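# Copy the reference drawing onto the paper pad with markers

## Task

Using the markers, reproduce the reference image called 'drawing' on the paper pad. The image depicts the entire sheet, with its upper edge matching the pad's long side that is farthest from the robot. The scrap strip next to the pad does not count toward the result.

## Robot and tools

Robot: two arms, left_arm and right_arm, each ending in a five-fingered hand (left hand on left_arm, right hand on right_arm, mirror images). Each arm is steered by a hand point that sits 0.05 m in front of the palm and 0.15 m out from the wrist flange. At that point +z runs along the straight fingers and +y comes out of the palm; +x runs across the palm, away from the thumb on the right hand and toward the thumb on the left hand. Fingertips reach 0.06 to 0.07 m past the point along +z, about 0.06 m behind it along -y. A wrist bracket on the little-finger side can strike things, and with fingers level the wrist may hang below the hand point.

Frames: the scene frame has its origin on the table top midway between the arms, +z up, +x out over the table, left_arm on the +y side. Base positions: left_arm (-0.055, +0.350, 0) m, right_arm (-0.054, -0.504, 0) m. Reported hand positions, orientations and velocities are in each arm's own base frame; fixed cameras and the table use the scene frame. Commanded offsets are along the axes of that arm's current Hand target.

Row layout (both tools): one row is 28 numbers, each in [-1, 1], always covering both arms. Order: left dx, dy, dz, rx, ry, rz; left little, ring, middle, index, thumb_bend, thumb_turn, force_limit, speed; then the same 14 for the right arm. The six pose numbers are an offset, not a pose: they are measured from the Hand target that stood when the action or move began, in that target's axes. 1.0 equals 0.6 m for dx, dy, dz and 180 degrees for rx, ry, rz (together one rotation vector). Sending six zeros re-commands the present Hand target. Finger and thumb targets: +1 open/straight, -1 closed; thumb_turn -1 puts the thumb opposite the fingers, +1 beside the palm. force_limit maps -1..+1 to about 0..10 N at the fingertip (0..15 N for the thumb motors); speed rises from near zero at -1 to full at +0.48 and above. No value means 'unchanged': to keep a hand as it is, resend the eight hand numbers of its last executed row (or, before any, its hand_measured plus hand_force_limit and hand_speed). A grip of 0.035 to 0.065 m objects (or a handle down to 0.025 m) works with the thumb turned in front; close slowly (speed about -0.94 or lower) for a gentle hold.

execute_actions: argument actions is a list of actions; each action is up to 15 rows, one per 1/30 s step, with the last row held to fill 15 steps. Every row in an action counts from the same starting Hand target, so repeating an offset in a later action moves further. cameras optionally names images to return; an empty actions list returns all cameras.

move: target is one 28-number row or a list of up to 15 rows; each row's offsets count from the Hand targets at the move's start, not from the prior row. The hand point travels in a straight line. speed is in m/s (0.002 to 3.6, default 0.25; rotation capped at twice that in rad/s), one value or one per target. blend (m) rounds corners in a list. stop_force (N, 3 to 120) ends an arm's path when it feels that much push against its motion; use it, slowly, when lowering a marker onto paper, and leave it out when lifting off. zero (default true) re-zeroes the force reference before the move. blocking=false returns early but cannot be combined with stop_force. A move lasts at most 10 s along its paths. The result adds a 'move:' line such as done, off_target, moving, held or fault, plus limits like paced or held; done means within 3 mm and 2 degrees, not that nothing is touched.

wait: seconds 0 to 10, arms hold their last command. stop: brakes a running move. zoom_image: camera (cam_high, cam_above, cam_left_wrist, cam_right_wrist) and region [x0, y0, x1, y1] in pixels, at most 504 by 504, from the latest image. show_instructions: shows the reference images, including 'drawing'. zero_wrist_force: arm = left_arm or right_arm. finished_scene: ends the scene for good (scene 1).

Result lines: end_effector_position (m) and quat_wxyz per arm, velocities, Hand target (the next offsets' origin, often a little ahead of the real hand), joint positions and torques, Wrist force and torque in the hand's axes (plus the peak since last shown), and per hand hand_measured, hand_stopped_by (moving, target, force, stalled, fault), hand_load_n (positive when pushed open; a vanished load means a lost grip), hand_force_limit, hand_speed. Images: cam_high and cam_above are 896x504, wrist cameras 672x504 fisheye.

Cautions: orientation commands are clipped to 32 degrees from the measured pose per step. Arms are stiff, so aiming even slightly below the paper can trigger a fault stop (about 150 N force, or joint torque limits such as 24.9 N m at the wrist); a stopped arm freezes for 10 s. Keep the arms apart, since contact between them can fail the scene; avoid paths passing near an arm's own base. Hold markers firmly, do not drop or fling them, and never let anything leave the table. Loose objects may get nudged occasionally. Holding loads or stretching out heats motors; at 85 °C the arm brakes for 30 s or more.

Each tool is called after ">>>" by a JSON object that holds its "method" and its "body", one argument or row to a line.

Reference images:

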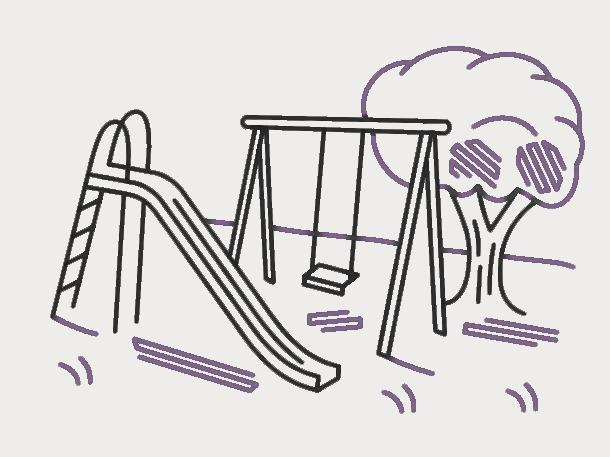

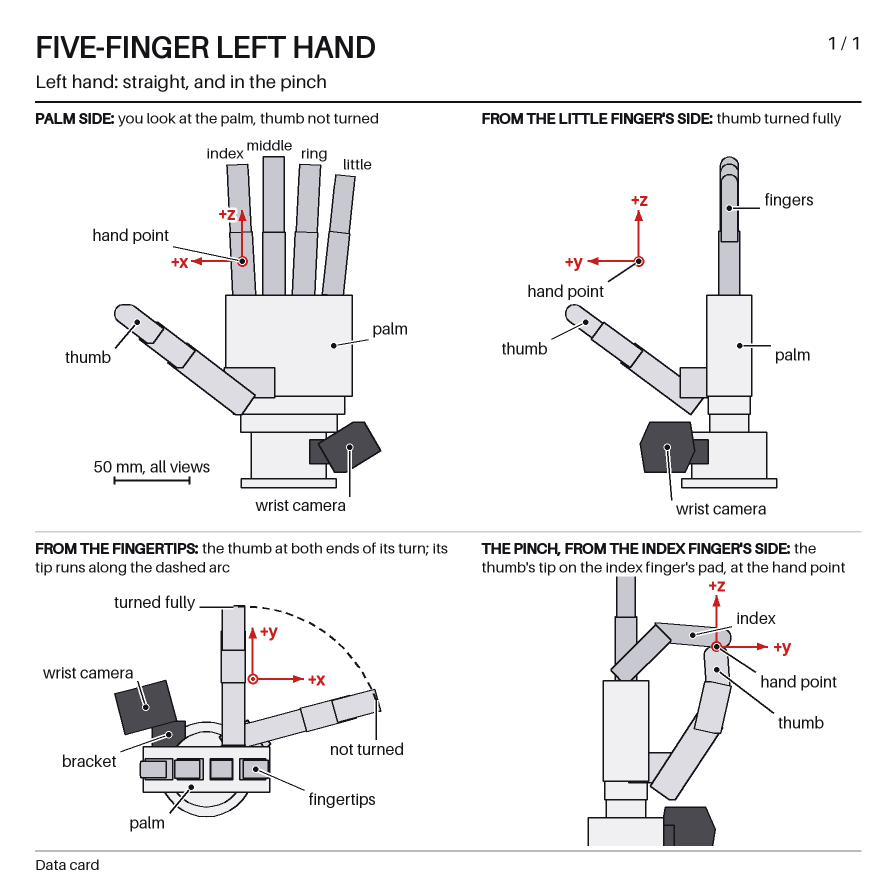

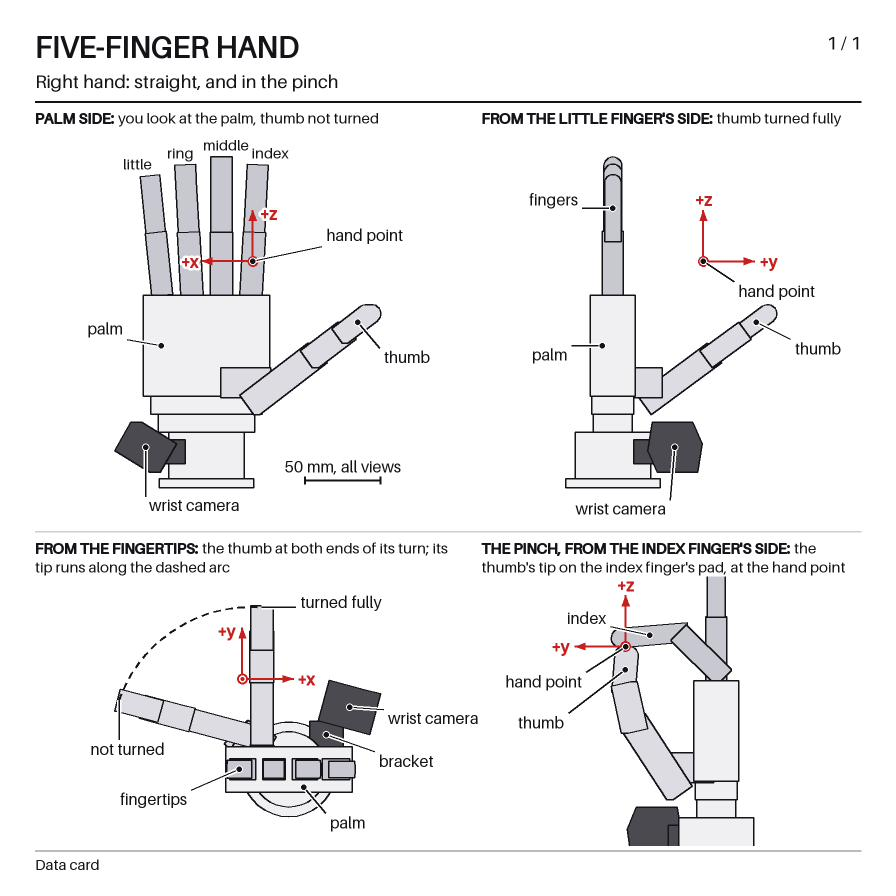

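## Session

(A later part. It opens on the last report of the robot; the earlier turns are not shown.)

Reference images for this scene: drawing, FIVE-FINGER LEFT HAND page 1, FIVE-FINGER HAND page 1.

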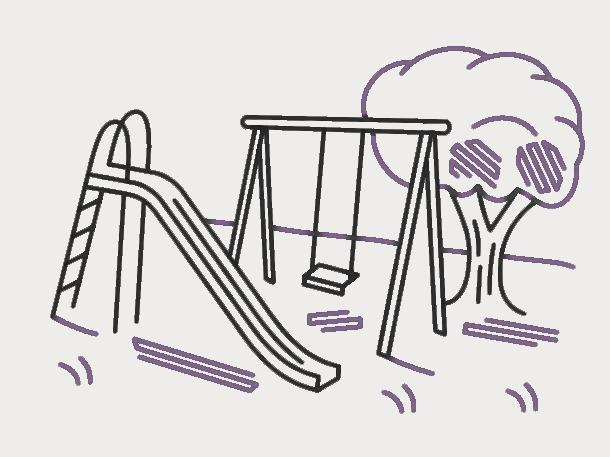

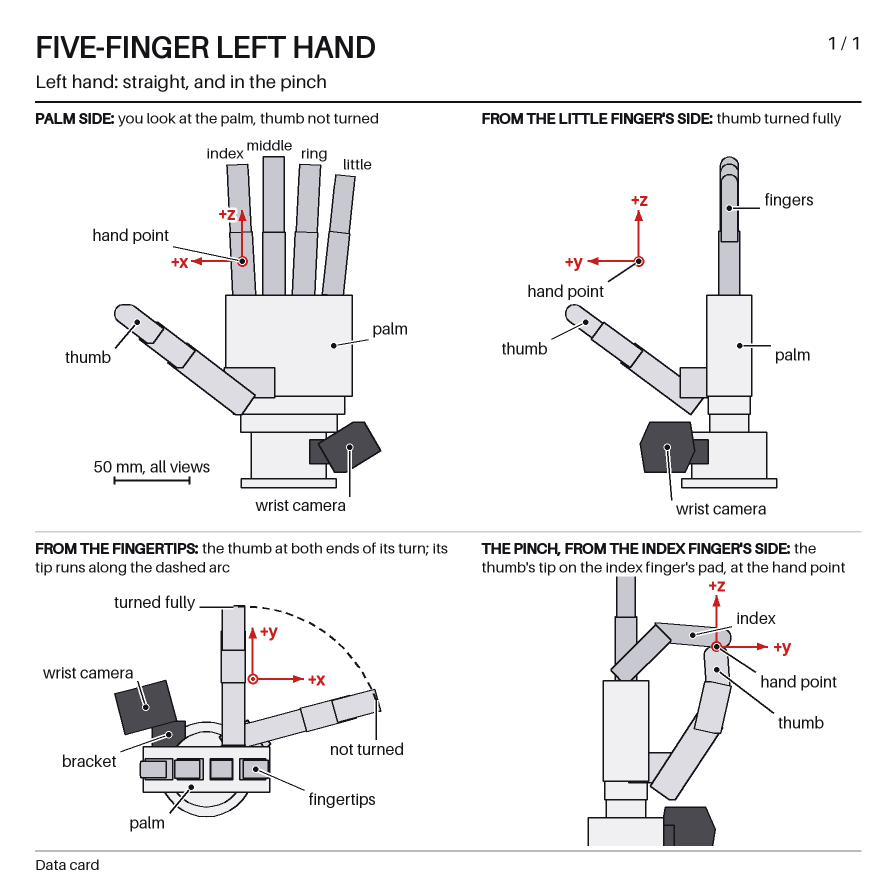

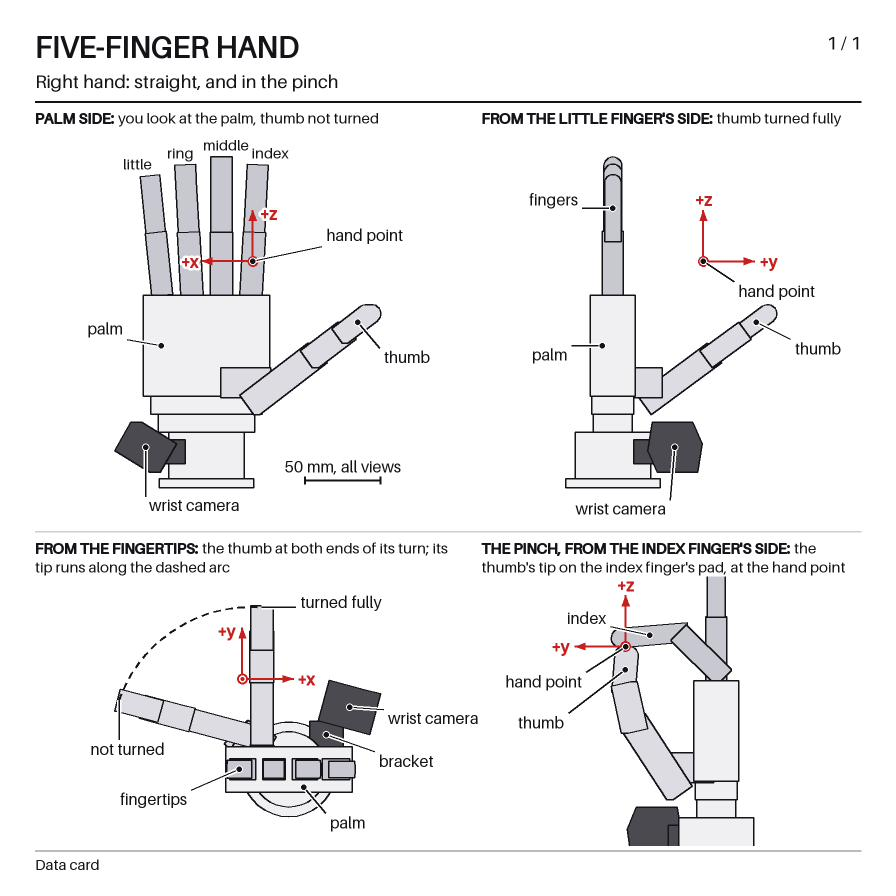

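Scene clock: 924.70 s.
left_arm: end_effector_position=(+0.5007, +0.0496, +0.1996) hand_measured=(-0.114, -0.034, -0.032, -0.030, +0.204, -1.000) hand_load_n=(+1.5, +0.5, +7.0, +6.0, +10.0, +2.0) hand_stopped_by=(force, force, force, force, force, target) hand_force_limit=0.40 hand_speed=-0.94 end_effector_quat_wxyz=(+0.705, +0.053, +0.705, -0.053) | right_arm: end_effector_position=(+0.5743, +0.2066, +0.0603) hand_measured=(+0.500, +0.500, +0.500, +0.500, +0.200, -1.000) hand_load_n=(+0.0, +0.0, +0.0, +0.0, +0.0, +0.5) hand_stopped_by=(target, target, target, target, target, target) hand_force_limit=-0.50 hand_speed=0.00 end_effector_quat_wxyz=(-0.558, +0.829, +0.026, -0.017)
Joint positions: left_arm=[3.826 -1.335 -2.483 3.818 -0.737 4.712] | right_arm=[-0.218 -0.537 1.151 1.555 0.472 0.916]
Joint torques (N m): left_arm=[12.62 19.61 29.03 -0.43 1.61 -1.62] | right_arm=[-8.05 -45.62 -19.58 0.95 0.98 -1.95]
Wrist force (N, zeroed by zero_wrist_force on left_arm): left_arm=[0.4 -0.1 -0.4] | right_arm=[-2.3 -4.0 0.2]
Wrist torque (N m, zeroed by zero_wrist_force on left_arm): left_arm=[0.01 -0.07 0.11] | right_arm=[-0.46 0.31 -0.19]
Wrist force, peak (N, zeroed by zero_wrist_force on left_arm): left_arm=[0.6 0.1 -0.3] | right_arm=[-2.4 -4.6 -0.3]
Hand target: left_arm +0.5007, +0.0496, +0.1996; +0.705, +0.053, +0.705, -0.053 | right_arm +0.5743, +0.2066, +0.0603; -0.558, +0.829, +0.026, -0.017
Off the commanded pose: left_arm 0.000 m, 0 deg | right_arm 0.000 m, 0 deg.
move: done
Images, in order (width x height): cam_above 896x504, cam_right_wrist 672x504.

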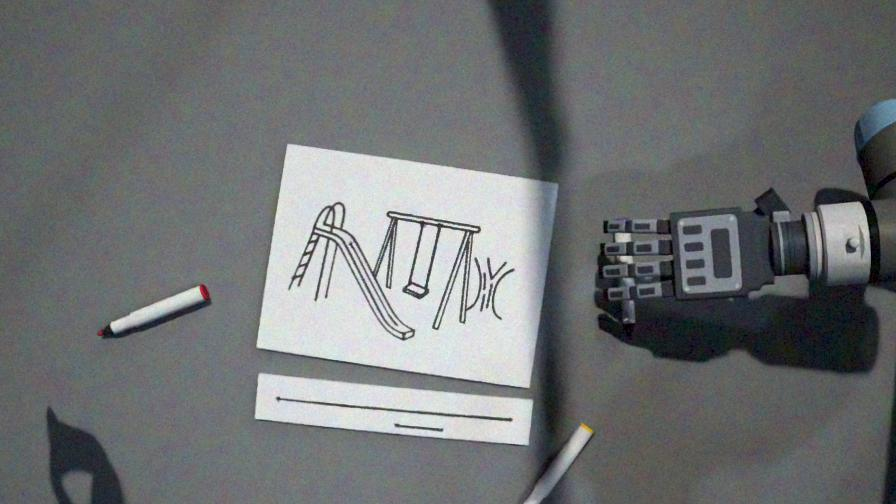

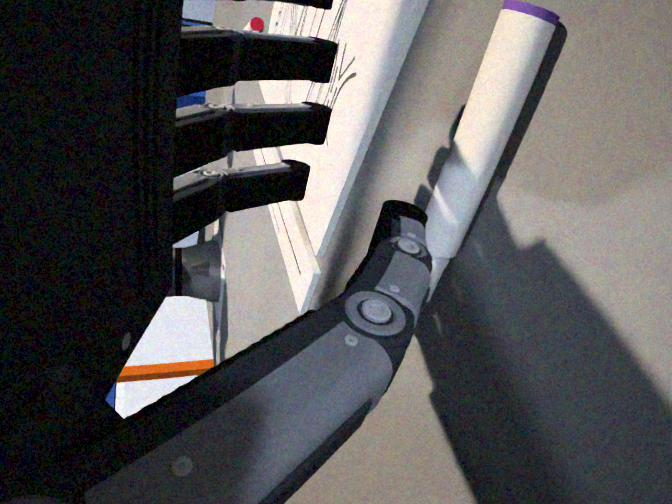

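>>> {"method": "move", "body": {
  "target": [0,0,0,0,0,0,-0.5,-0.5,-0.7,-0.6,0.1,-1,0.4,-0.94,0.0053,0.019,0.0417,0,0,0,0.5,0.5,0.5,0.5,0.2,-1,-0.5,0],
  "speed": 0.05,
  "stop_force": 5,
  "cameras": ["cam_above","cam_right_wrist"]
}}

>>> {"method": "zoom_image", "body": {
  "camera": "cam_above",
  "region": [580, 190, 740, 370]
}}

Scene clock: 942.83 s.
left_arm: end_effector_position=(+0.5007, +0.0496, +0.1996) hand_measured=(-0.114, -0.034, -0.032, -0.030, +0.204, -1.000) hand_load_n=(+1.5, +0.5, +7.0, +6.0, +10.0, +2.5) hand_stopped_by=(force, force, force, force, force, target) hand_force_limit=0.40 hand_speed=-0.94 end_effector_quat_wxyz=(+0.705, +0.053, +0.705, -0.053) | right_arm: end_effector_position=(+0.5763, +0.2257, +0.0404) hand_measured=(+0.500, +0.500, +0.500, +0.500, +0.200, -1.000) hand_load_n=(+0.0, +0.0, +0.0, +0.0, +0.0, +0.0) hand_stopped_by=(target, target, target, target, target, target) hand_force_limit=-0.50 hand_speed=0.00 end_effector_quat_wxyz=(-0.558, +0.829, +0.026, -0.017)
Joint positions: left_arm=[3.826 -1.335 -2.483 3.818 -0.737 4.712] | right_arm=[-0.186 -0.503 1.125 1.493 0.455 0.975]
Joint torques (N m): left_arm=[11.59 19.75 26.75 -0.57 1.64 -1.39] | right_arm=[10.2 -45.55 -20.57 0.84 -3.84 1.48]
Wrist force (N, zeroed by zero_wrist_force on left_arm): left_arm=[0.2 0.2 -0.2] | right_arm=[-2.4 -4.1 0.0]
Wrist torque (N m, zeroed by zero_wrist_force on left_arm): left_arm=[0.04 -0.04 0.10] | right_arm=[-0.43 0.34 -0.30]
Wrist force, peak (N, zeroed by zero_wrist_force on left_arm): left_arm=[0.3 0.2 -0.7] | right_arm=[-2.5 -4.4 0.0]
Hand target: left_arm +0.5007, +0.0496, +0.1996; +0.705, +0.053, +0.705, -0.053 | right_arm +0.5763, +0.2257, +0.0404; -0.558, +0.829, +0.026, -0.017
Off the commanded pose: left_arm 0.000 m, 0 deg | right_arm 0.000 m, 0 deg.
move: done
Images, in order (width x height): cam_above 896x504, cam_right_wrist 672x504.

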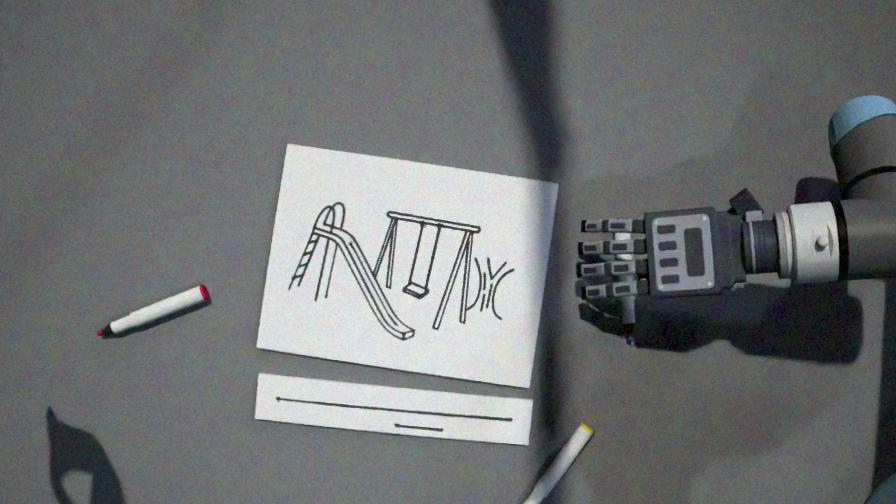

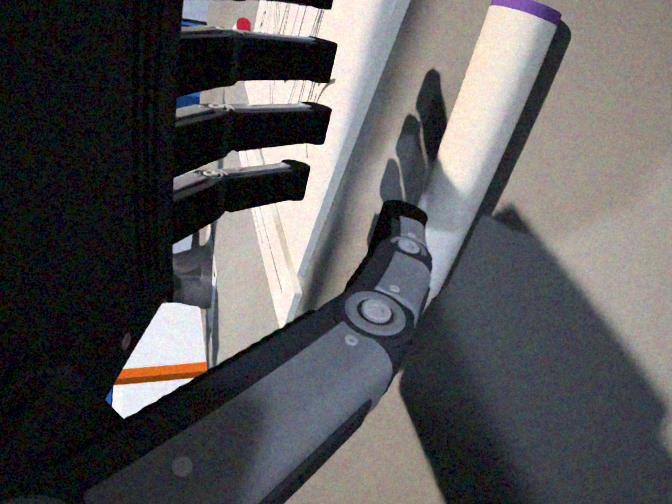

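Scaled by 2.800 from the camera's 896x504 image, which has a finer 1280x720 frame.

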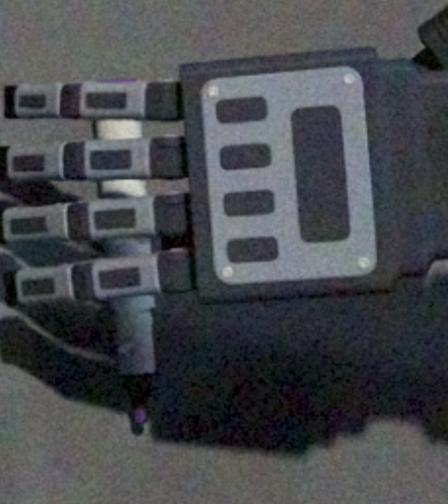

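>>> {"method": "move", "body": {
  "target": [0,0,0,0,0,0,-0.5,-0.5,-0.7,-0.6,0.1,-1,0.4,-0.94,0.0034,0.0376,0.0168,0,0,0,0.5,0.5,0.5,0.5,0.2,-1,-0.5,0],
  "speed": 0.03,
  "stop_force": 5,
  "cameras": ["cam_above","cam_right_wrist"]
}}

Scene clock: 951.93 s.
left_arm: end_effector_position=(+0.5007, +0.0496, +0.1996) hand_measured=(-0.114, -0.034, -0.032, -0.030, +0.204, -1.000) hand_load_n=(+1.5, +0.0, +7.0, +6.0, +9.5, +2.5) hand_stopped_by=(force, force, force, force, force, target) hand_force_limit=0.40 hand_speed=-0.94 end_effector_quat_wxyz=(+0.705, +0.053, +0.705, -0.053) | right_arm: end_effector_position=(+0.5783, +0.2266, +0.0157) hand_measured=(+0.500, +0.500, +0.500, +0.500, +0.200, -1.000) hand_load_n=(+0.0, +0.0, +0.0, +0.0, +0.0, +0.0) hand_stopped_by=(target, target, target, target, target, target) hand_force_limit=-0.50 hand_speed=0.00 end_effector_quat_wxyz=(-0.558, +0.829, +0.026, -0.017)
Joint positions: left_arm=[3.826 -1.335 -2.483 3.818 -0.737 4.712] | right_arm=[-0.184 -0.46 1.109 1.463 0.454 0.98]
Joint torques (N m): left_arm=[11.33 20.06 23.13 -0.25 1.62 -1.55] | right_arm=[9.75 -46.33 -18.91 0.98 -3.73 1.71]
Wrist force (N, zeroed by zero_wrist_force on left_arm): left_arm=[0.2 -0.1 -0.3] | right_arm=[-2.6 -4.3 0.0]
Wrist torque (N m, zeroed by zero_wrist_force on left_arm): left_arm=[0.01 -0.04 0.11] | right_arm=[-0.46 0.38 -0.32]
Wrist force, peak (N, zeroed by zero_wrist_force on left_arm): left_arm=[0.6 0.0 -0.5] | right_arm=[-2.4 -4.4 0.0]
Hand target: left_arm +0.5007, +0.0496, +0.1996; +0.705, +0.053, +0.705, -0.053 | right_arm +0.5783, +0.2266, +0.0157; -0.558, +0.829, +0.026, -0.017
Off the commanded pose: left_arm 0.000 m, 0 deg | right_arm 0.000 m, 0 deg.
move: done
Images, in order (width x height): cam_above 896x504, cam_right_wrist 672x504.

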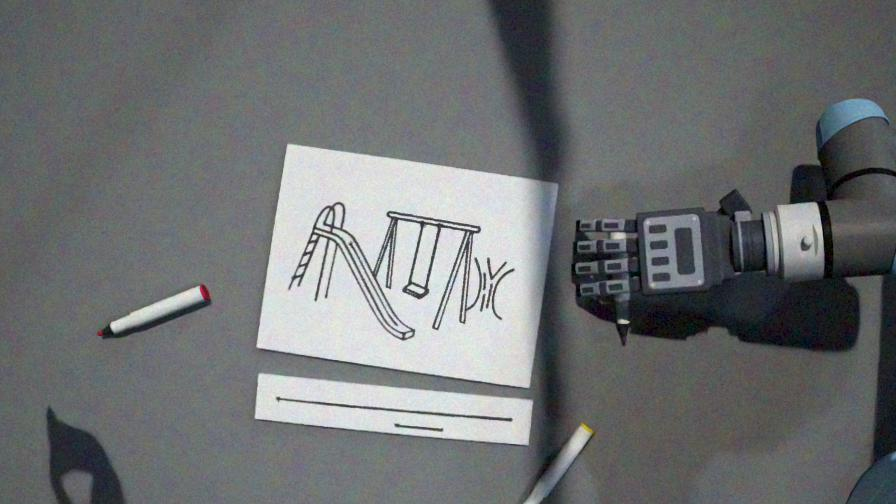

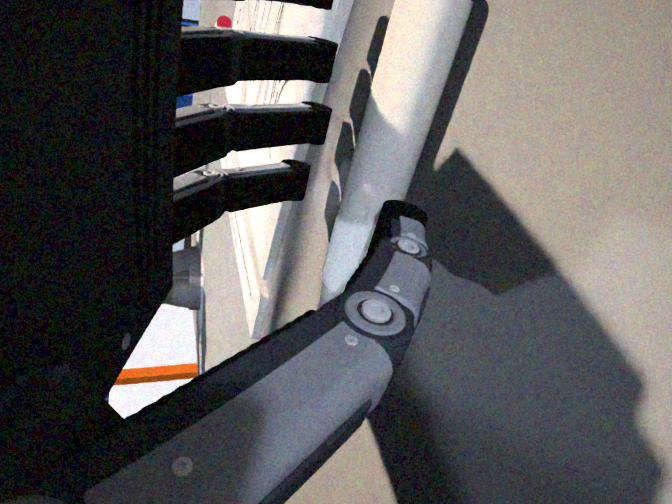

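>>> {"method": "zoom_image", "body": {
  "camera": "cam_above",
  "region": [560, 190, 720, 370]
}}

Scaled by 2.800 from the camera's 896x504 image, which has a finer 1280x720 frame.

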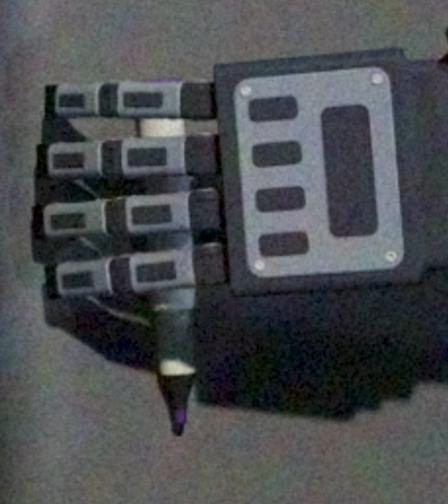

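>>> {"method": "move", "body": {
  "target": [0,0,0,0,0,0,-0.5,-0.5,-0.7,-0.6,0.1,-1,0.4,-0.94,0,0,0,0,0,0,0.2,0.2,-0.3,-0.3,0.2,-1,-0.5,-0.9],
  "cameras": ["cam_above","cam_right_wrist"]
}}

Scene clock: 962.40 s.
left_arm: end_effector_position=(+0.5007, +0.0496, +0.1996) hand_measured=(-0.114, -0.034, -0.032, -0.030, +0.204, -1.000) hand_load_n=(+1.5, +0.0, +7.0, +6.0, +10.0, +2.5) hand_stopped_by=(force, force, force, force, force, target) hand_force_limit=0.40 hand_speed=-0.94 end_effector_quat_wxyz=(+0.705, +0.053, +0.705, -0.053) | right_arm: end_effector_position=(+0.5783, +0.2267, +0.0157) hand_measured=(+0.200, +0.200, +0.270, -0.020, +0.200, -1.000) hand_load_n=(+0.0, +0.0, +3.5, +4.0, +2.0, -2.0) hand_stopped_by=(target, target, force, force, target, target) hand_force_limit=-0.50 hand_speed=-0.90 end_effector_quat_wxyz=(-0.558, +0.829, +0.026, -0.017)
Joint positions: left_arm=[3.826 -1.335 -2.483 3.818 -0.737 4.712] | right_arm=[-0.184 -0.46 1.109 1.463 0.454 0.98]
Joint torques (N m): left_arm=[11.49 20.48 21.13 -0.48 1.62 -1.32] | right_arm=[0.34 -46.04 -17.77 1.91 1.41 1.62]
Wrist force (N, zeroed by zero_wrist_force on left_arm): left_arm=[0.5 0.1 -0.4] | right_arm=[-3.0 -9.8 -0.3]
Wrist torque (N m, zeroed by zero_wrist_force on left_arm): left_arm=[0.05 -0.09 0.12] | right_arm=[-0.39 0.39 -0.43]
Wrist force, peak (N, zeroed by zero_wrist_force on left_arm): left_arm=[0.7 0.0 -0.4] | right_arm=[-3.0 -9.8 0.0]
Hand target: left_arm +0.5007, +0.0496, +0.1996; +0.705, +0.053, +0.705, -0.053 | right_arm +0.5783, +0.2266, +0.0157; -0.558, +0.829, +0.026, -0.017
Off the commanded pose: left_arm 0.000 m, 0 deg | right_arm 0.000 m, 0 deg.
move: done
Images, in order (width x height): cam_above 896x504, cam_right_wrist 672x504.

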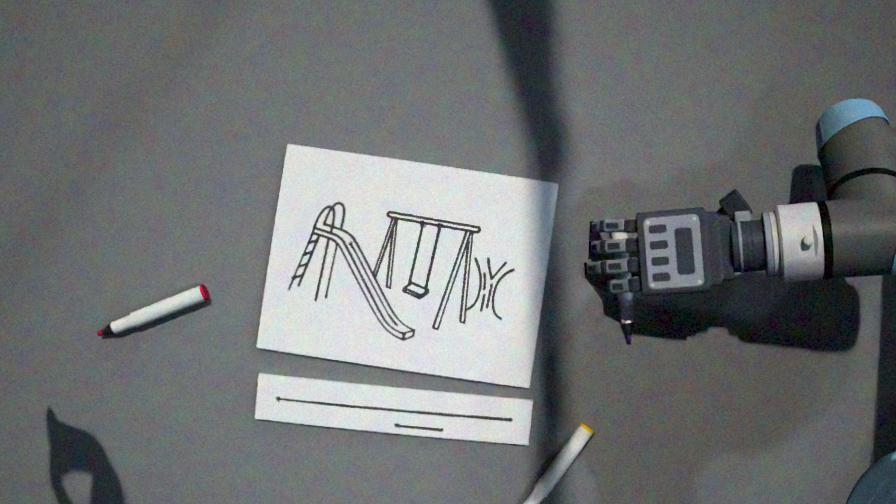

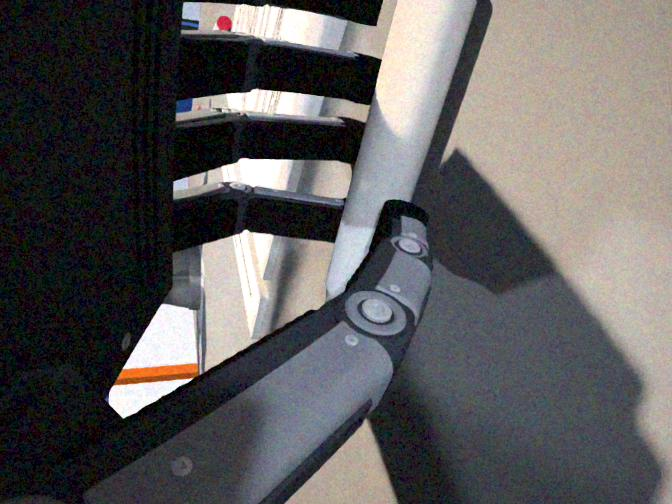

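>>> {"method": "zoom_image", "body": {
  "camera": "cam_above",
  "region": [570, 200, 670, 360]
}}

>>> {"method": "zoom_image", "body": {
  "camera": "cam_right_wrist",
  "region": [200, 0, 504, 336]
}}

Scaled by 3.150 from the camera's 896x504 image, which has a finer 1280x720 frame.

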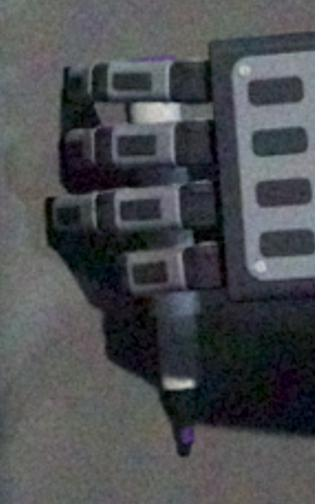

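Scaled by 1.500 from the camera's 672x504 image, which has a finer 960x720 frame.

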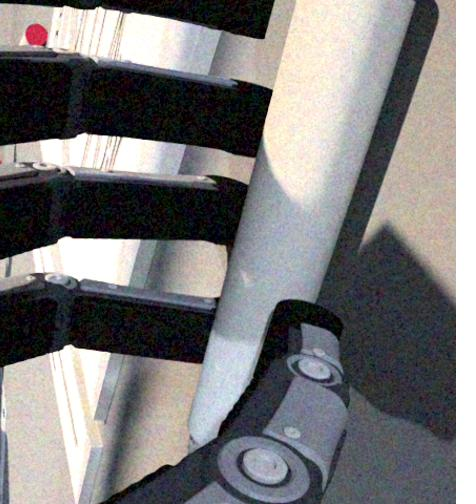

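>>> {"method": "move", "body": {
  "target": [
    [0,0,0,0,0,0,-0.5,-0.5,-0.7,-0.6,0.1,-1,0.4,-0.94,0,0,0,0,0,0,0.2,0.2,0.5,0.2,0.2,-1,-0.5,-0.5],
    [0,0,0,0,0,0,-0.5,-0.5,-0.7,-0.6,0.1,-1,0.4,-0.94,0,-0.0055,-0.004,0,0,0,0.2,0.2,0.5,0.2,0.2,-1,-0.5,-0.5],
    [0,0,0,0,0,0,-0.5,-0.5,-0.7,-0.6,0.1,-1,0.4,-0.94,0,-0.0055,-0.004,0,0,0,0.2,0.2,-0.3,-0.3,0.2,-1,-0.5,-0.92]
  ],
  "speed": 0.03,
  "cameras": ["cam_above","cam_right_wrist"]
}}

>>> {"method": "zoom_image", "body": {
  "camera": "cam_above",
  "region": [570, 200, 670, 360]
}}

Scene clock: 983.23 s.
left_arm: end_effector_position=(+0.5007, +0.0496, +0.1996) hand_measured=(-0.114, -0.034, -0.032, -0.030, +0.204, -1.000) hand_load_n=(+1.5, +0.0, +7.0, +6.0, +10.0, +2.0) hand_stopped_by=(force, force, force, force, force, target) hand_force_limit=0.40 hand_speed=-0.94 end_effector_quat_wxyz=(+0.705, +0.053, +0.705, -0.053) | right_arm: end_effector_position=(+0.5784, +0.2257, +0.0196) hand_measured=(+0.200, +0.200, -0.014, -0.030, +0.200, -1.000) hand_load_n=(+0.0, +0.0, +3.5, +3.0, +3.0, +0.0) hand_stopped_by=(target, target, force, force, target, target) hand_force_limit=-0.50 hand_speed=-0.92 end_effector_quat_wxyz=(-0.558, +0.829, +0.026, -0.017)
Joint positions: left_arm=[3.826 -1.335 -2.483 3.818 -0.737 4.712] | right_arm=[-0.186 -0.466 1.11 1.471 0.455 0.976]
Joint torques (N m): left_arm=[10.54 19.41 17.37 -0.34 1.56 -1.43] | right_arm=[-6.9 -65.46 -5.42 3.39 0.81 -1.96]
Wrist force (N, zeroed by zero_wrist_force on left_arm): left_arm=[0.5 0.0 -0.2] | right_arm=[-2.1 -5.7 -0.7]
Wrist torque (N m, zeroed by zero_wrist_force on left_arm): left_arm=[0.02 -0.06 0.11] | right_arm=[-0.47 0.36 -0.21]
Wrist force, peak (N, zeroed by zero_wrist_force on left_arm): left_arm=[0.7 0.1 -0.3] | right_arm=[-3.0 -9.9 -0.3]
Hand target: left_arm +0.5007, +0.0496, +0.1996; +0.705, +0.053, +0.705, -0.053 | right_arm +0.5784, +0.2257, +0.0196; -0.558, +0.829, +0.026, -0.017
Off the commanded pose: left_arm 0.000 m, 0 deg | right_arm 0.000 m, 0 deg.
move: done
Images, in order (width x height): cam_above 896x504, cam_right_wrist 672x504.

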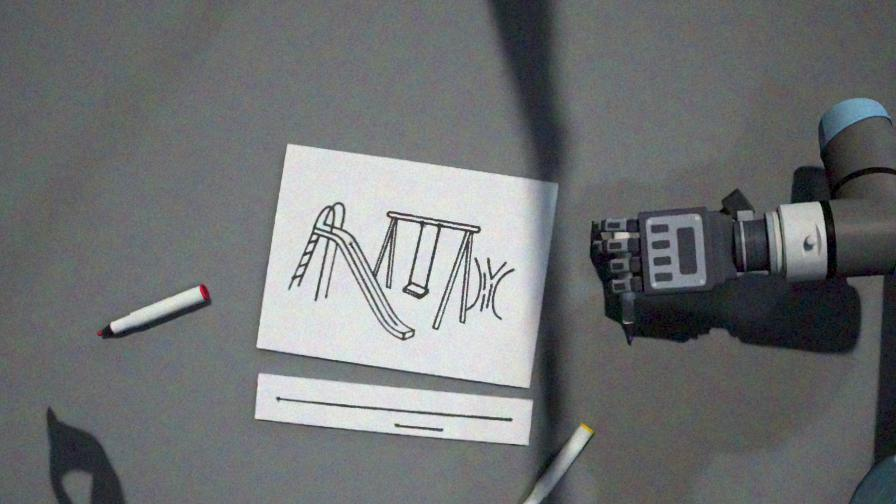

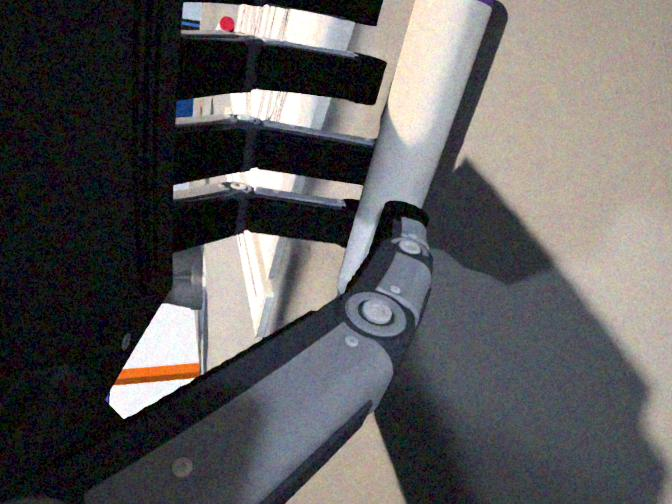

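Scaled by 3.150 from the camera's 896x504 image, which has a finer 1280x720 frame.

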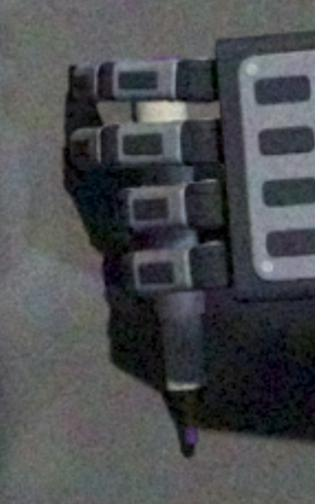

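>>> {"method": "move", "body": {
  "target": [0,0,0,0,0,0,-0.5,-0.5,-0.7,-0.6,0.1,-1,0.4,-0.94,0,0,0,0,0,0,-0.4,-0.4,-0.3,-0.3,0.2,-1,-0.8,-0.92]
}}

>>> {"method": "move", "body": {
  "target": [0,0,0,0,0,0,-0.5,-0.5,-0.7,-0.6,0.1,-1,0.4,-0.94,0,0,0,0,0,0,-0.4,-0.4,-0.5,-0.5,0.2,-1,0.1,-0.92]
}}

Scene clock: 988.30 s.
left_arm: end_effector_position=(+0.5007, +0.0496, +0.1996) hand_measured=(-0.114, -0.034, -0.032, -0.030, +0.204, -1.000) hand_load_n=(+1.5, +0.5, +7.0, +6.0, +10.0, +2.5) hand_stopped_by=(force, force, force, force, force, target) hand_force_limit=0.40 hand_speed=-0.94 end_effector_quat_wxyz=(+0.705, +0.053, +0.705, -0.053) | right_arm: end_effector_position=(+0.5784, +0.2257, +0.0196) hand_measured=(-0.084, -0.016, -0.014, -0.030, +0.200, -1.000) hand_load_n=(+1.5, +0.0, +2.0, +4.5, +3.5, +2.0) hand_stopped_by=(force, force, force, force, target, target) hand_force_limit=-0.80 hand_speed=-0.92 end_effector_quat_wxyz=(-0.558, +0.829, +0.026, -0.017)
Joint positions: left_arm=[3.826 -1.335 -2.483 3.818 -0.737 4.712] | right_arm=[-0.186 -0.466 1.11 1.471 0.455 0.976]
Joint torques (N m): left_arm=[10.4 19.03 14.61 -0.44 1.33 -1.31] | right_arm=[-5.92 -58.48 -5.61 1.18 0.46 -1.94]
Wrist force (N, zeroed by zero_wrist_force on left_arm): left_arm=[0.2 0.2 -0.2] | right_arm=[-2.2 -7.1 -1.1]
Wrist torque (N m, zeroed by zero_wrist_force on left_arm): left_arm=[0.05 -0.03 0.09] | right_arm=[-0.48 0.37 -0.24]
Wrist force, peak (N, zeroed by zero_wrist_force on left_arm): left_arm=[0.7 0.0 -0.4] | right_arm=[-2.8 -8.1 -1.3]
Hand target: left_arm +0.5007, +0.0496, +0.1996; +0.705, +0.053, +0.705, -0.053 | right_arm +0.5784, +0.2257, +0.0196; -0.558, +0.829, +0.026, -0.017
Off the commanded pose: left_arm 0.000 m, 0 deg | right_arm 0.000 m, 0 deg.
move: done

Scene clock: 988.80 s.
left_arm: end_effector_position=(+0.5007, +0.0496, +0.1996) hand_measured=(-0.114, -0.034, -0.032, -0.030, +0.204, -1.000) hand_load_n=(+1.5, +0.5, +7.0, +6.0, +10.0, +2.5) hand_stopped_by=(force, force, force, force, force, target) hand_force_limit=0.40 hand_speed=-0.94 end_effector_quat_wxyz=(+0.705, +0.053, +0.705, -0.053) | right_arm: end_effector_position=(+0.5784, +0.2257, +0.0196) hand_measured=(-0.084, -0.016, -0.026, -0.036, +0.202, -1.000) hand_load_n=(+0.5, +0.0, +8.5, +5.5, +5.5, +1.5) hand_stopped_by=(force, force, force, force, target, target) hand_force_limit=0.10 hand_speed=-0.92 end_effector_quat_wxyz=(-0.558, +0.829, +0.026, -0.017)
Joint positions: left_arm=[3.826 -1.335 -2.483 3.818 -0.737 4.712] | right_arm=[-0.186 -0.466 1.11 1.471 0.455 0.976]
Joint torques (N m): left_arm=[11.14 19.67 14.25 -0.37 1.48 -1.35] | right_arm=[-6.82 -57.6 -5.94 1.06 0.38 -1.94]
Wrist force (N, zeroed by zero_wrist_force on left_arm): left_arm=[0.6 -0.1 -0.5] | right_arm=[-3.1 -11.1 -1.2]
Wrist torque (N m, zeroed by zero_wrist_force on left_arm): left_arm=[0.02 -0.10 0.12] | right_arm=[-0.49 0.41 -0.31]
Wrist force, peak (N, zeroed by zero_wrist_force on left_arm): left_arm=[0.6 -0.1 -0.5] | right_arm=[-3.1 -11.3 -1.0]
Hand target: left_arm +0.5007, +0.0496, +0.1996; +0.705, +0.053, +0.705, -0.053 | right_arm +0.5784, +0.2257, +0.0196; -0.558, +0.829, +0.026, -0.017
Off the commanded pose: left_arm 0.000 m, 0 deg | right_arm 0.000 m, 0 deg.
move: done

>>> {"method": "move", "body": {
  "target": [0,0,0,0,0,0,-0.5,-0.5,-0.7,-0.6,0.1,-1,0.4,-0.94,0,-0.0772,-0.0313,0,0,0,-0.4,-0.4,-0.5,-0.5,0.2,-1,0.1,-0.92],
  "speed": 0.05
}}

>>> {"method": "move", "body": {
  "target": [0,0,0,0,0,0,-0.5,-0.5,-0.7,-0.6,0.1,-1,0.4,-0.94,0,0,0,0,0,0,-0.5,-0.5,-0.6,-0.5,0.2,-1,-0.4,-0.94]
}}

>>> {"method": "move", "body": {
  "target": [0,0,0,0,0,0,-0.5,-0.5,-0.7,-0.6,0.1,-1,0.4,-0.94,0,0,0,0,0,0,-0.5,-0.5,-0.7,-0.6,0.1,-1,0.4,-0.94],
  "cameras": ["cam_above","cam_right_wrist"]
}}

Scene clock: 993.67 s.
left_arm: end_effector_position=(+0.5007, +0.0496, +0.1996) hand_measured=(-0.114, -0.034, -0.032, -0.030, +0.204, -1.000) hand_load_n=(+1.5, +0.5, +6.5, +6.0, +10.0, +2.0) hand_stopped_by=(force, force, force, force, force, target) hand_force_limit=0.40 hand_speed=-0.94 end_effector_quat_wxyz=(+0.705, +0.053, +0.705, -0.053) | right_arm: end_effector_position=(+0.5783, +0.2257, +0.0694) hand_measured=(-0.084, -0.016, -0.026, -0.036, +0.202, -1.000) hand_load_n=(+0.0, +0.0, +8.0, +4.0, +7.0, +1.5) hand_stopped_by=(force, force, force, force, target, target) hand_force_limit=0.10 hand_speed=-0.92 end_effector_quat_wxyz=(-0.558, +0.829, +0.026, -0.017)
Joint positions: left_arm=[3.826 -1.335 -2.483 3.818 -0.737 4.712] | right_arm=[-0.186 -0.541 1.117 1.539 0.455 0.977]
Joint torques (N m): left_arm=[10.18 18.76 11.97 -0.37 1.48 -1.35] | right_arm=[6.46 -65.39 -5.78 4.42 -1.92 -1.74]
Wrist force (N, zeroed by zero_wrist_force on left_arm): left_arm=[0.4 0.0 -0.3] | right_arm=[-2.3 -4.0 0.0]
Wrist torque (N m, zeroed by zero_wrist_force on left_arm): left_arm=[0.03 -0.07 0.11] | right_arm=[-0.43 0.34 -0.19]
Wrist force, peak (N, zeroed by zero_wrist_force on left_arm): left_arm=[0.4 0.1 -0.6] | right_arm=[-3.1 -11.6 -1.3]
Hand target: left_arm +0.5007, +0.0496, +0.1996; +0.705, +0.053, +0.705, -0.053 | right_arm +0.5783, +0.2257, +0.0696; -0.558, +0.829, +0.026, -0.017
Off the commanded pose: left_arm 0.000 m, 0 deg | right_arm 0.000 m, 0 deg.
move: done

Scene clock: 994.20 s.
left_arm: end_effector_position=(+0.5007, +0.0496, +0.1996) hand_measured=(-0.114, -0.034, -0.032, -0.030, +0.204, -1.000) hand_load_n=(+1.5, +0.5, +7.0, +6.0, +10.0, +2.5) hand_stopped_by=(force, force, force, force, force, target) hand_force_limit=0.40 hand_speed=-0.94 end_effector_quat_wxyz=(+0.705, +0.053, +0.705, -0.053) | right_arm: end_effector_position=(+0.5783, +0.2257, +0.0696) hand_measured=(-0.128, -0.042, -0.026, -0.036, +0.202, -1.000) hand_load_n=(+3.0, +1.0, +3.5, +6.5, +10.0, +5.5) hand_stopped_by=(force, force, force, force, target, target) hand_force_limit=-0.40 hand_speed=-0.94 end_effector_quat_wxyz=(-0.558, +0.829, +0.026, -0.017)
Joint positions: left_arm=[3.826 -1.335 -2.483 3.818 -0.737 4.712] | right_arm=[-0.186 -0.541 1.117 1.539 0.455 0.976]
Joint torques (N m): left_arm=[10.04 19.07 11.09 -0.31 1.37 -1.38] | right_arm=[4.45 -66 -5.33 4.13 -1.8 -2.04]
Wrist force (N, zeroed by zero_wrist_force on left_arm): left_arm=[0.5 0.1 -0.3] | right_arm=[-2.2 -3.9 0.1]
Wrist torque (N m, zeroed by zero_wrist_force on left_arm): left_arm=[0.04 -0.08 0.11] | right_arm=[-0.44 0.33 -0.18]
Wrist force, peak (N, zeroed by zero_wrist_force on left_arm): left_arm=[0.6 0.0 -0.3] | right_arm=[-2.6 -4.1 0.0]
Hand target: left_arm +0.5007, +0.0496, +0.1996; +0.705, +0.053, +0.705, -0.053 | right_arm +0.5783, +0.2257, +0.0696; -0.558, +0.829, +0.026, -0.017
Off the commanded pose: left_arm 0.000 m, 0 deg | right_arm 0.000 m, 0 deg.
move: done

Scene clock: 994.70 s.
left_arm: end_effector_position=(+0.5007, +0.0496, +0.1996) hand_measured=(-0.114, -0.034, -0.032, -0.030, +0.204, -1.000) hand_load_n=(+1.5, +0.5, +7.0, +6.0, +10.0, +2.5) hand_stopped_by=(force, force, force, force, force, target) hand_force_limit=0.40 hand_speed=-0.94 end_effector_quat_wxyz=(+0.705, +0.053, +0.705, -0.053) | right_arm: end_effector_position=(+0.5783, +0.2257, +0.0696) hand_measured=(-0.128, -0.042, -0.036, -0.040, +0.206, -1.000) hand_load_n=(+2.5, +0.5, +8.0, +6.0, +11.0, +4.5) hand_stopped_by=(force, force, force, force, force, target) hand_force_limit=0.40 hand_speed=-0.94 end_effector_quat_wxyz=(-0.558, +0.829, +0.026, -0.017)
Joint positions: left_arm=[3.826 -1.335 -2.483 3.818 -0.737 4.712] | right_arm=[-0.186 -0.541 1.117 1.539 0.455 0.976]
Joint torques (N m): left_arm=[10.38 19.94 11.62 -0.33 1.29 -1.32] | right_arm=[2.04 -66.53 -5.76 4.11 -1.34 -1.98]
Wrist force (N, zeroed by zero_wrist_force on left_arm): left_arm=[0.4 0.0 -0.3] | right_arm=[-2.4 -4.0 0.1]
Wrist torque (N m, zeroed by zero_wrist_force on left_arm): left_arm=[0.03 -0.06 0.11] | right_arm=[-0.44 0.34 -0.19]
Wrist force, peak (N, zeroed by zero_wrist_force on left_arm): left_arm=[0.5 0.1 -0.4] | right_arm=[-2.3 -4.2 0.0]
Hand target: left_arm +0.5007, +0.0496, +0.1996; +0.705, +0.053, +0.705, -0.053 | right_arm +0.5783, +0.2257, +0.0696; -0.558, +0.829, +0.026, -0.017
Off the commanded pose: left_arm 0.000 m, 0 deg | right_arm 0.000 m, 0 deg.
move: done
Images, in order (width x height): cam_above 896x504, cam_right_wrist 672x504.

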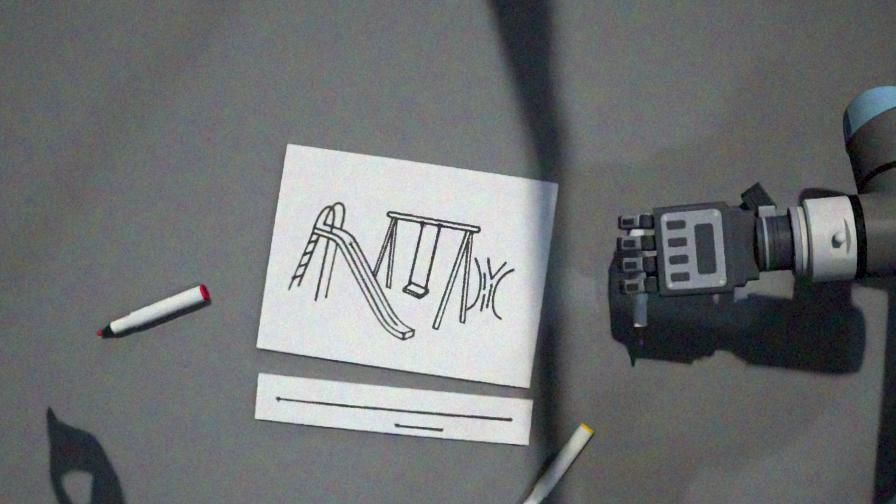

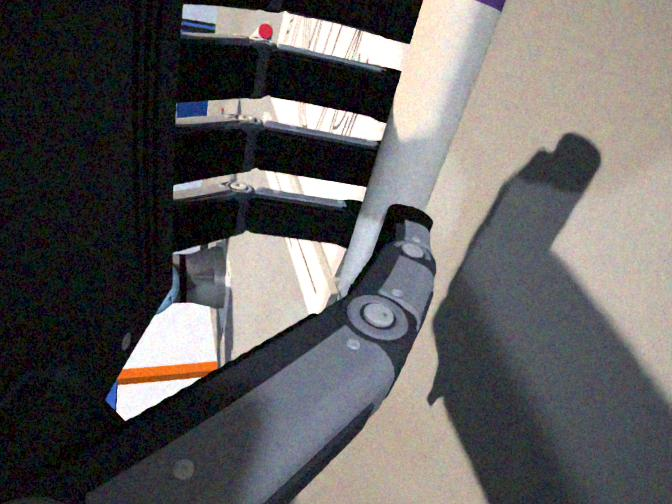

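>>> {"method": "move", "body": {
  "target": [
    [0,0,0,0,0,0,-0.5,-0.5,-0.7,-0.6,0.1,-1,0.4,-0.94,-0.1767,-0.173,-0.2385,0,0,0,-0.5,-0.5,-0.7,-0.6,0.1,-1,0.4,-0.94],
    [0,0,0,0,0,0,-0.5,-0.5,-0.7,-0.6,0.1,-1,0.4,-0.94,-0.1767,-0.173,-0.2385,-0.3445,0.4728,-0.2492,-0.5,-0.5,-0.7,-0.6,0.1,-1,0.4,-0.94]
  ],
  "speed": [0.15,0.35],
  "cameras": ["cam_above","cam_high","cam_right_wrist"]
}}

Scene clock: 1014.47 s.
left_arm: end_effector_position=(+0.5007, +0.0496, +0.1996) hand_measured=(-0.114, -0.034, -0.032, -0.030, +0.204, -1.000) hand_load_n=(+1.5, +0.5, +7.0, +6.0, +10.0, +2.0) hand_stopped_by=(force, force, force, force, force, target) hand_force_limit=0.40 hand_speed=-0.94 end_effector_quat_wxyz=(+0.705, +0.053, +0.705, -0.053) | right_arm: end_effector_position=(+0.4782, +0.1256, +0.2194) hand_measured=(-0.128, -0.042, -0.036, -0.040, +0.206, -1.000) hand_load_n=(+2.5, +0.5, +8.0, +6.0, +11.0, +4.5) hand_stopped_by=(force, force, force, force, force, target) hand_force_limit=0.40 hand_speed=-0.94 end_effector_quat_wxyz=(+0.053, +0.705, -0.054, +0.705)
Joint positions: left_arm=[3.826 -1.335 -2.483 3.818 -0.737 4.712] | right_arm=[0.329 -1.602 2.252 -0.65 2.052 1.572]
Joint torques (N m): left_arm=[9.12 20.41 10.92 -0.11 1.25 -1.16] | right_arm=[10.5 -8.02 -8.24 -3.22 2.31 -1.86]
Wrist force (N, zeroed by zero_wrist_force on left_arm): left_arm=[0.3 0.1 -0.5] | right_arm=[0.5 -2.3 1.2]
Wrist torque (N m, zeroed by zero_wrist_force on left_arm): left_arm=[0.06 -0.06 0.11] | right_arm=[-0.41 -0.07 0.02]
Wrist force, peak (N, zeroed by zero_wrist_force on left_arm): left_arm=[0.7 0.2 -0.4] | right_arm=[-3.0 -4.5 -0.5]
Hand target: left_arm +0.5007, +0.0496, +0.1996; +0.705, +0.053, +0.705, -0.053 | right_arm +0.4782, +0.1256, +0.2194; +0.053, +0.705, -0.054, +0.705
Off the commanded pose: left_arm 0.000 m, 0 deg | right_arm 0.000 m, 0 deg.
move: done
Images, in order (width x height): cam_high 896x504, cam_above 896x504, cam_right_wrist 672x504.

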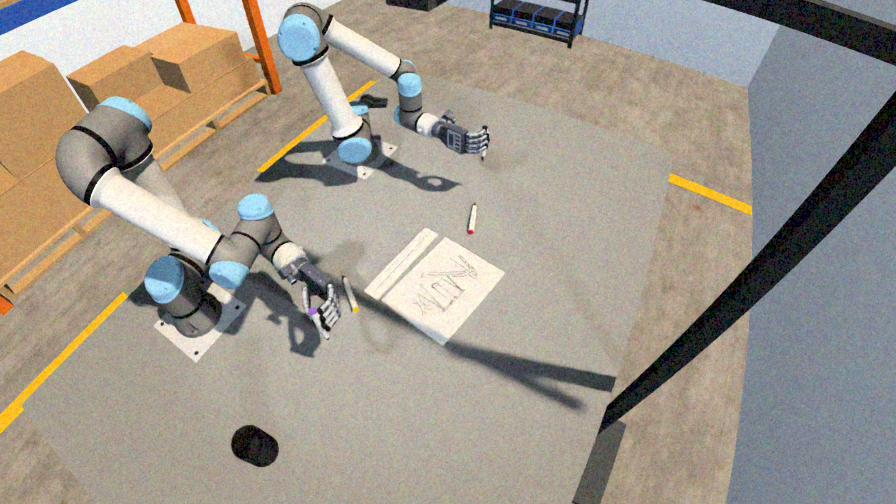

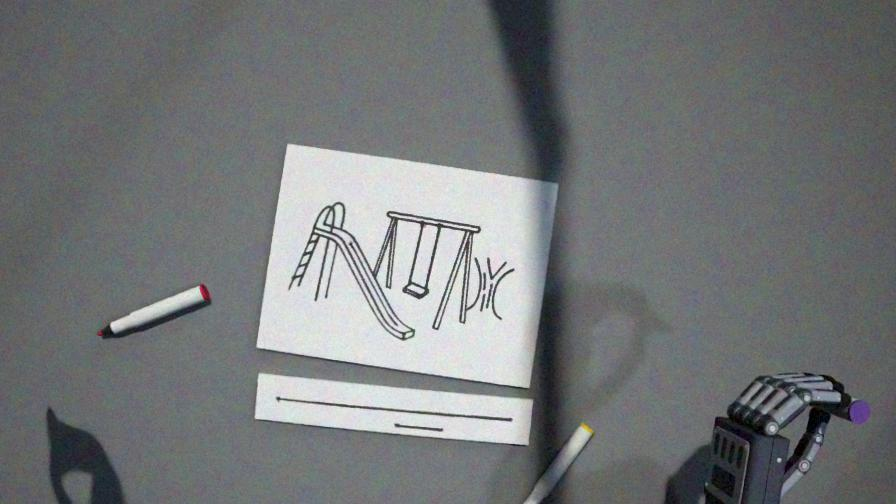

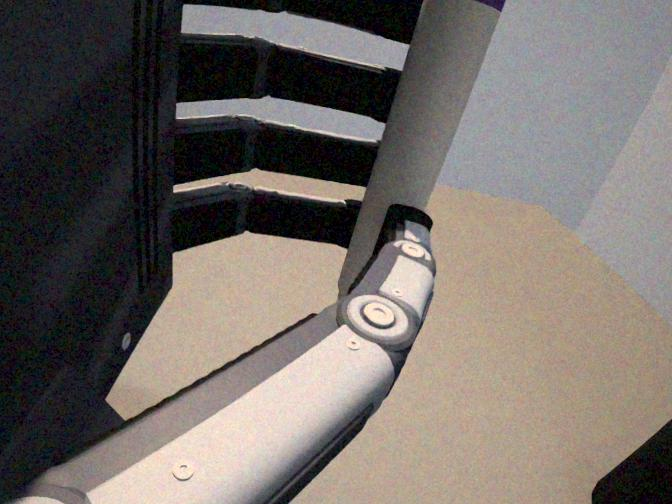

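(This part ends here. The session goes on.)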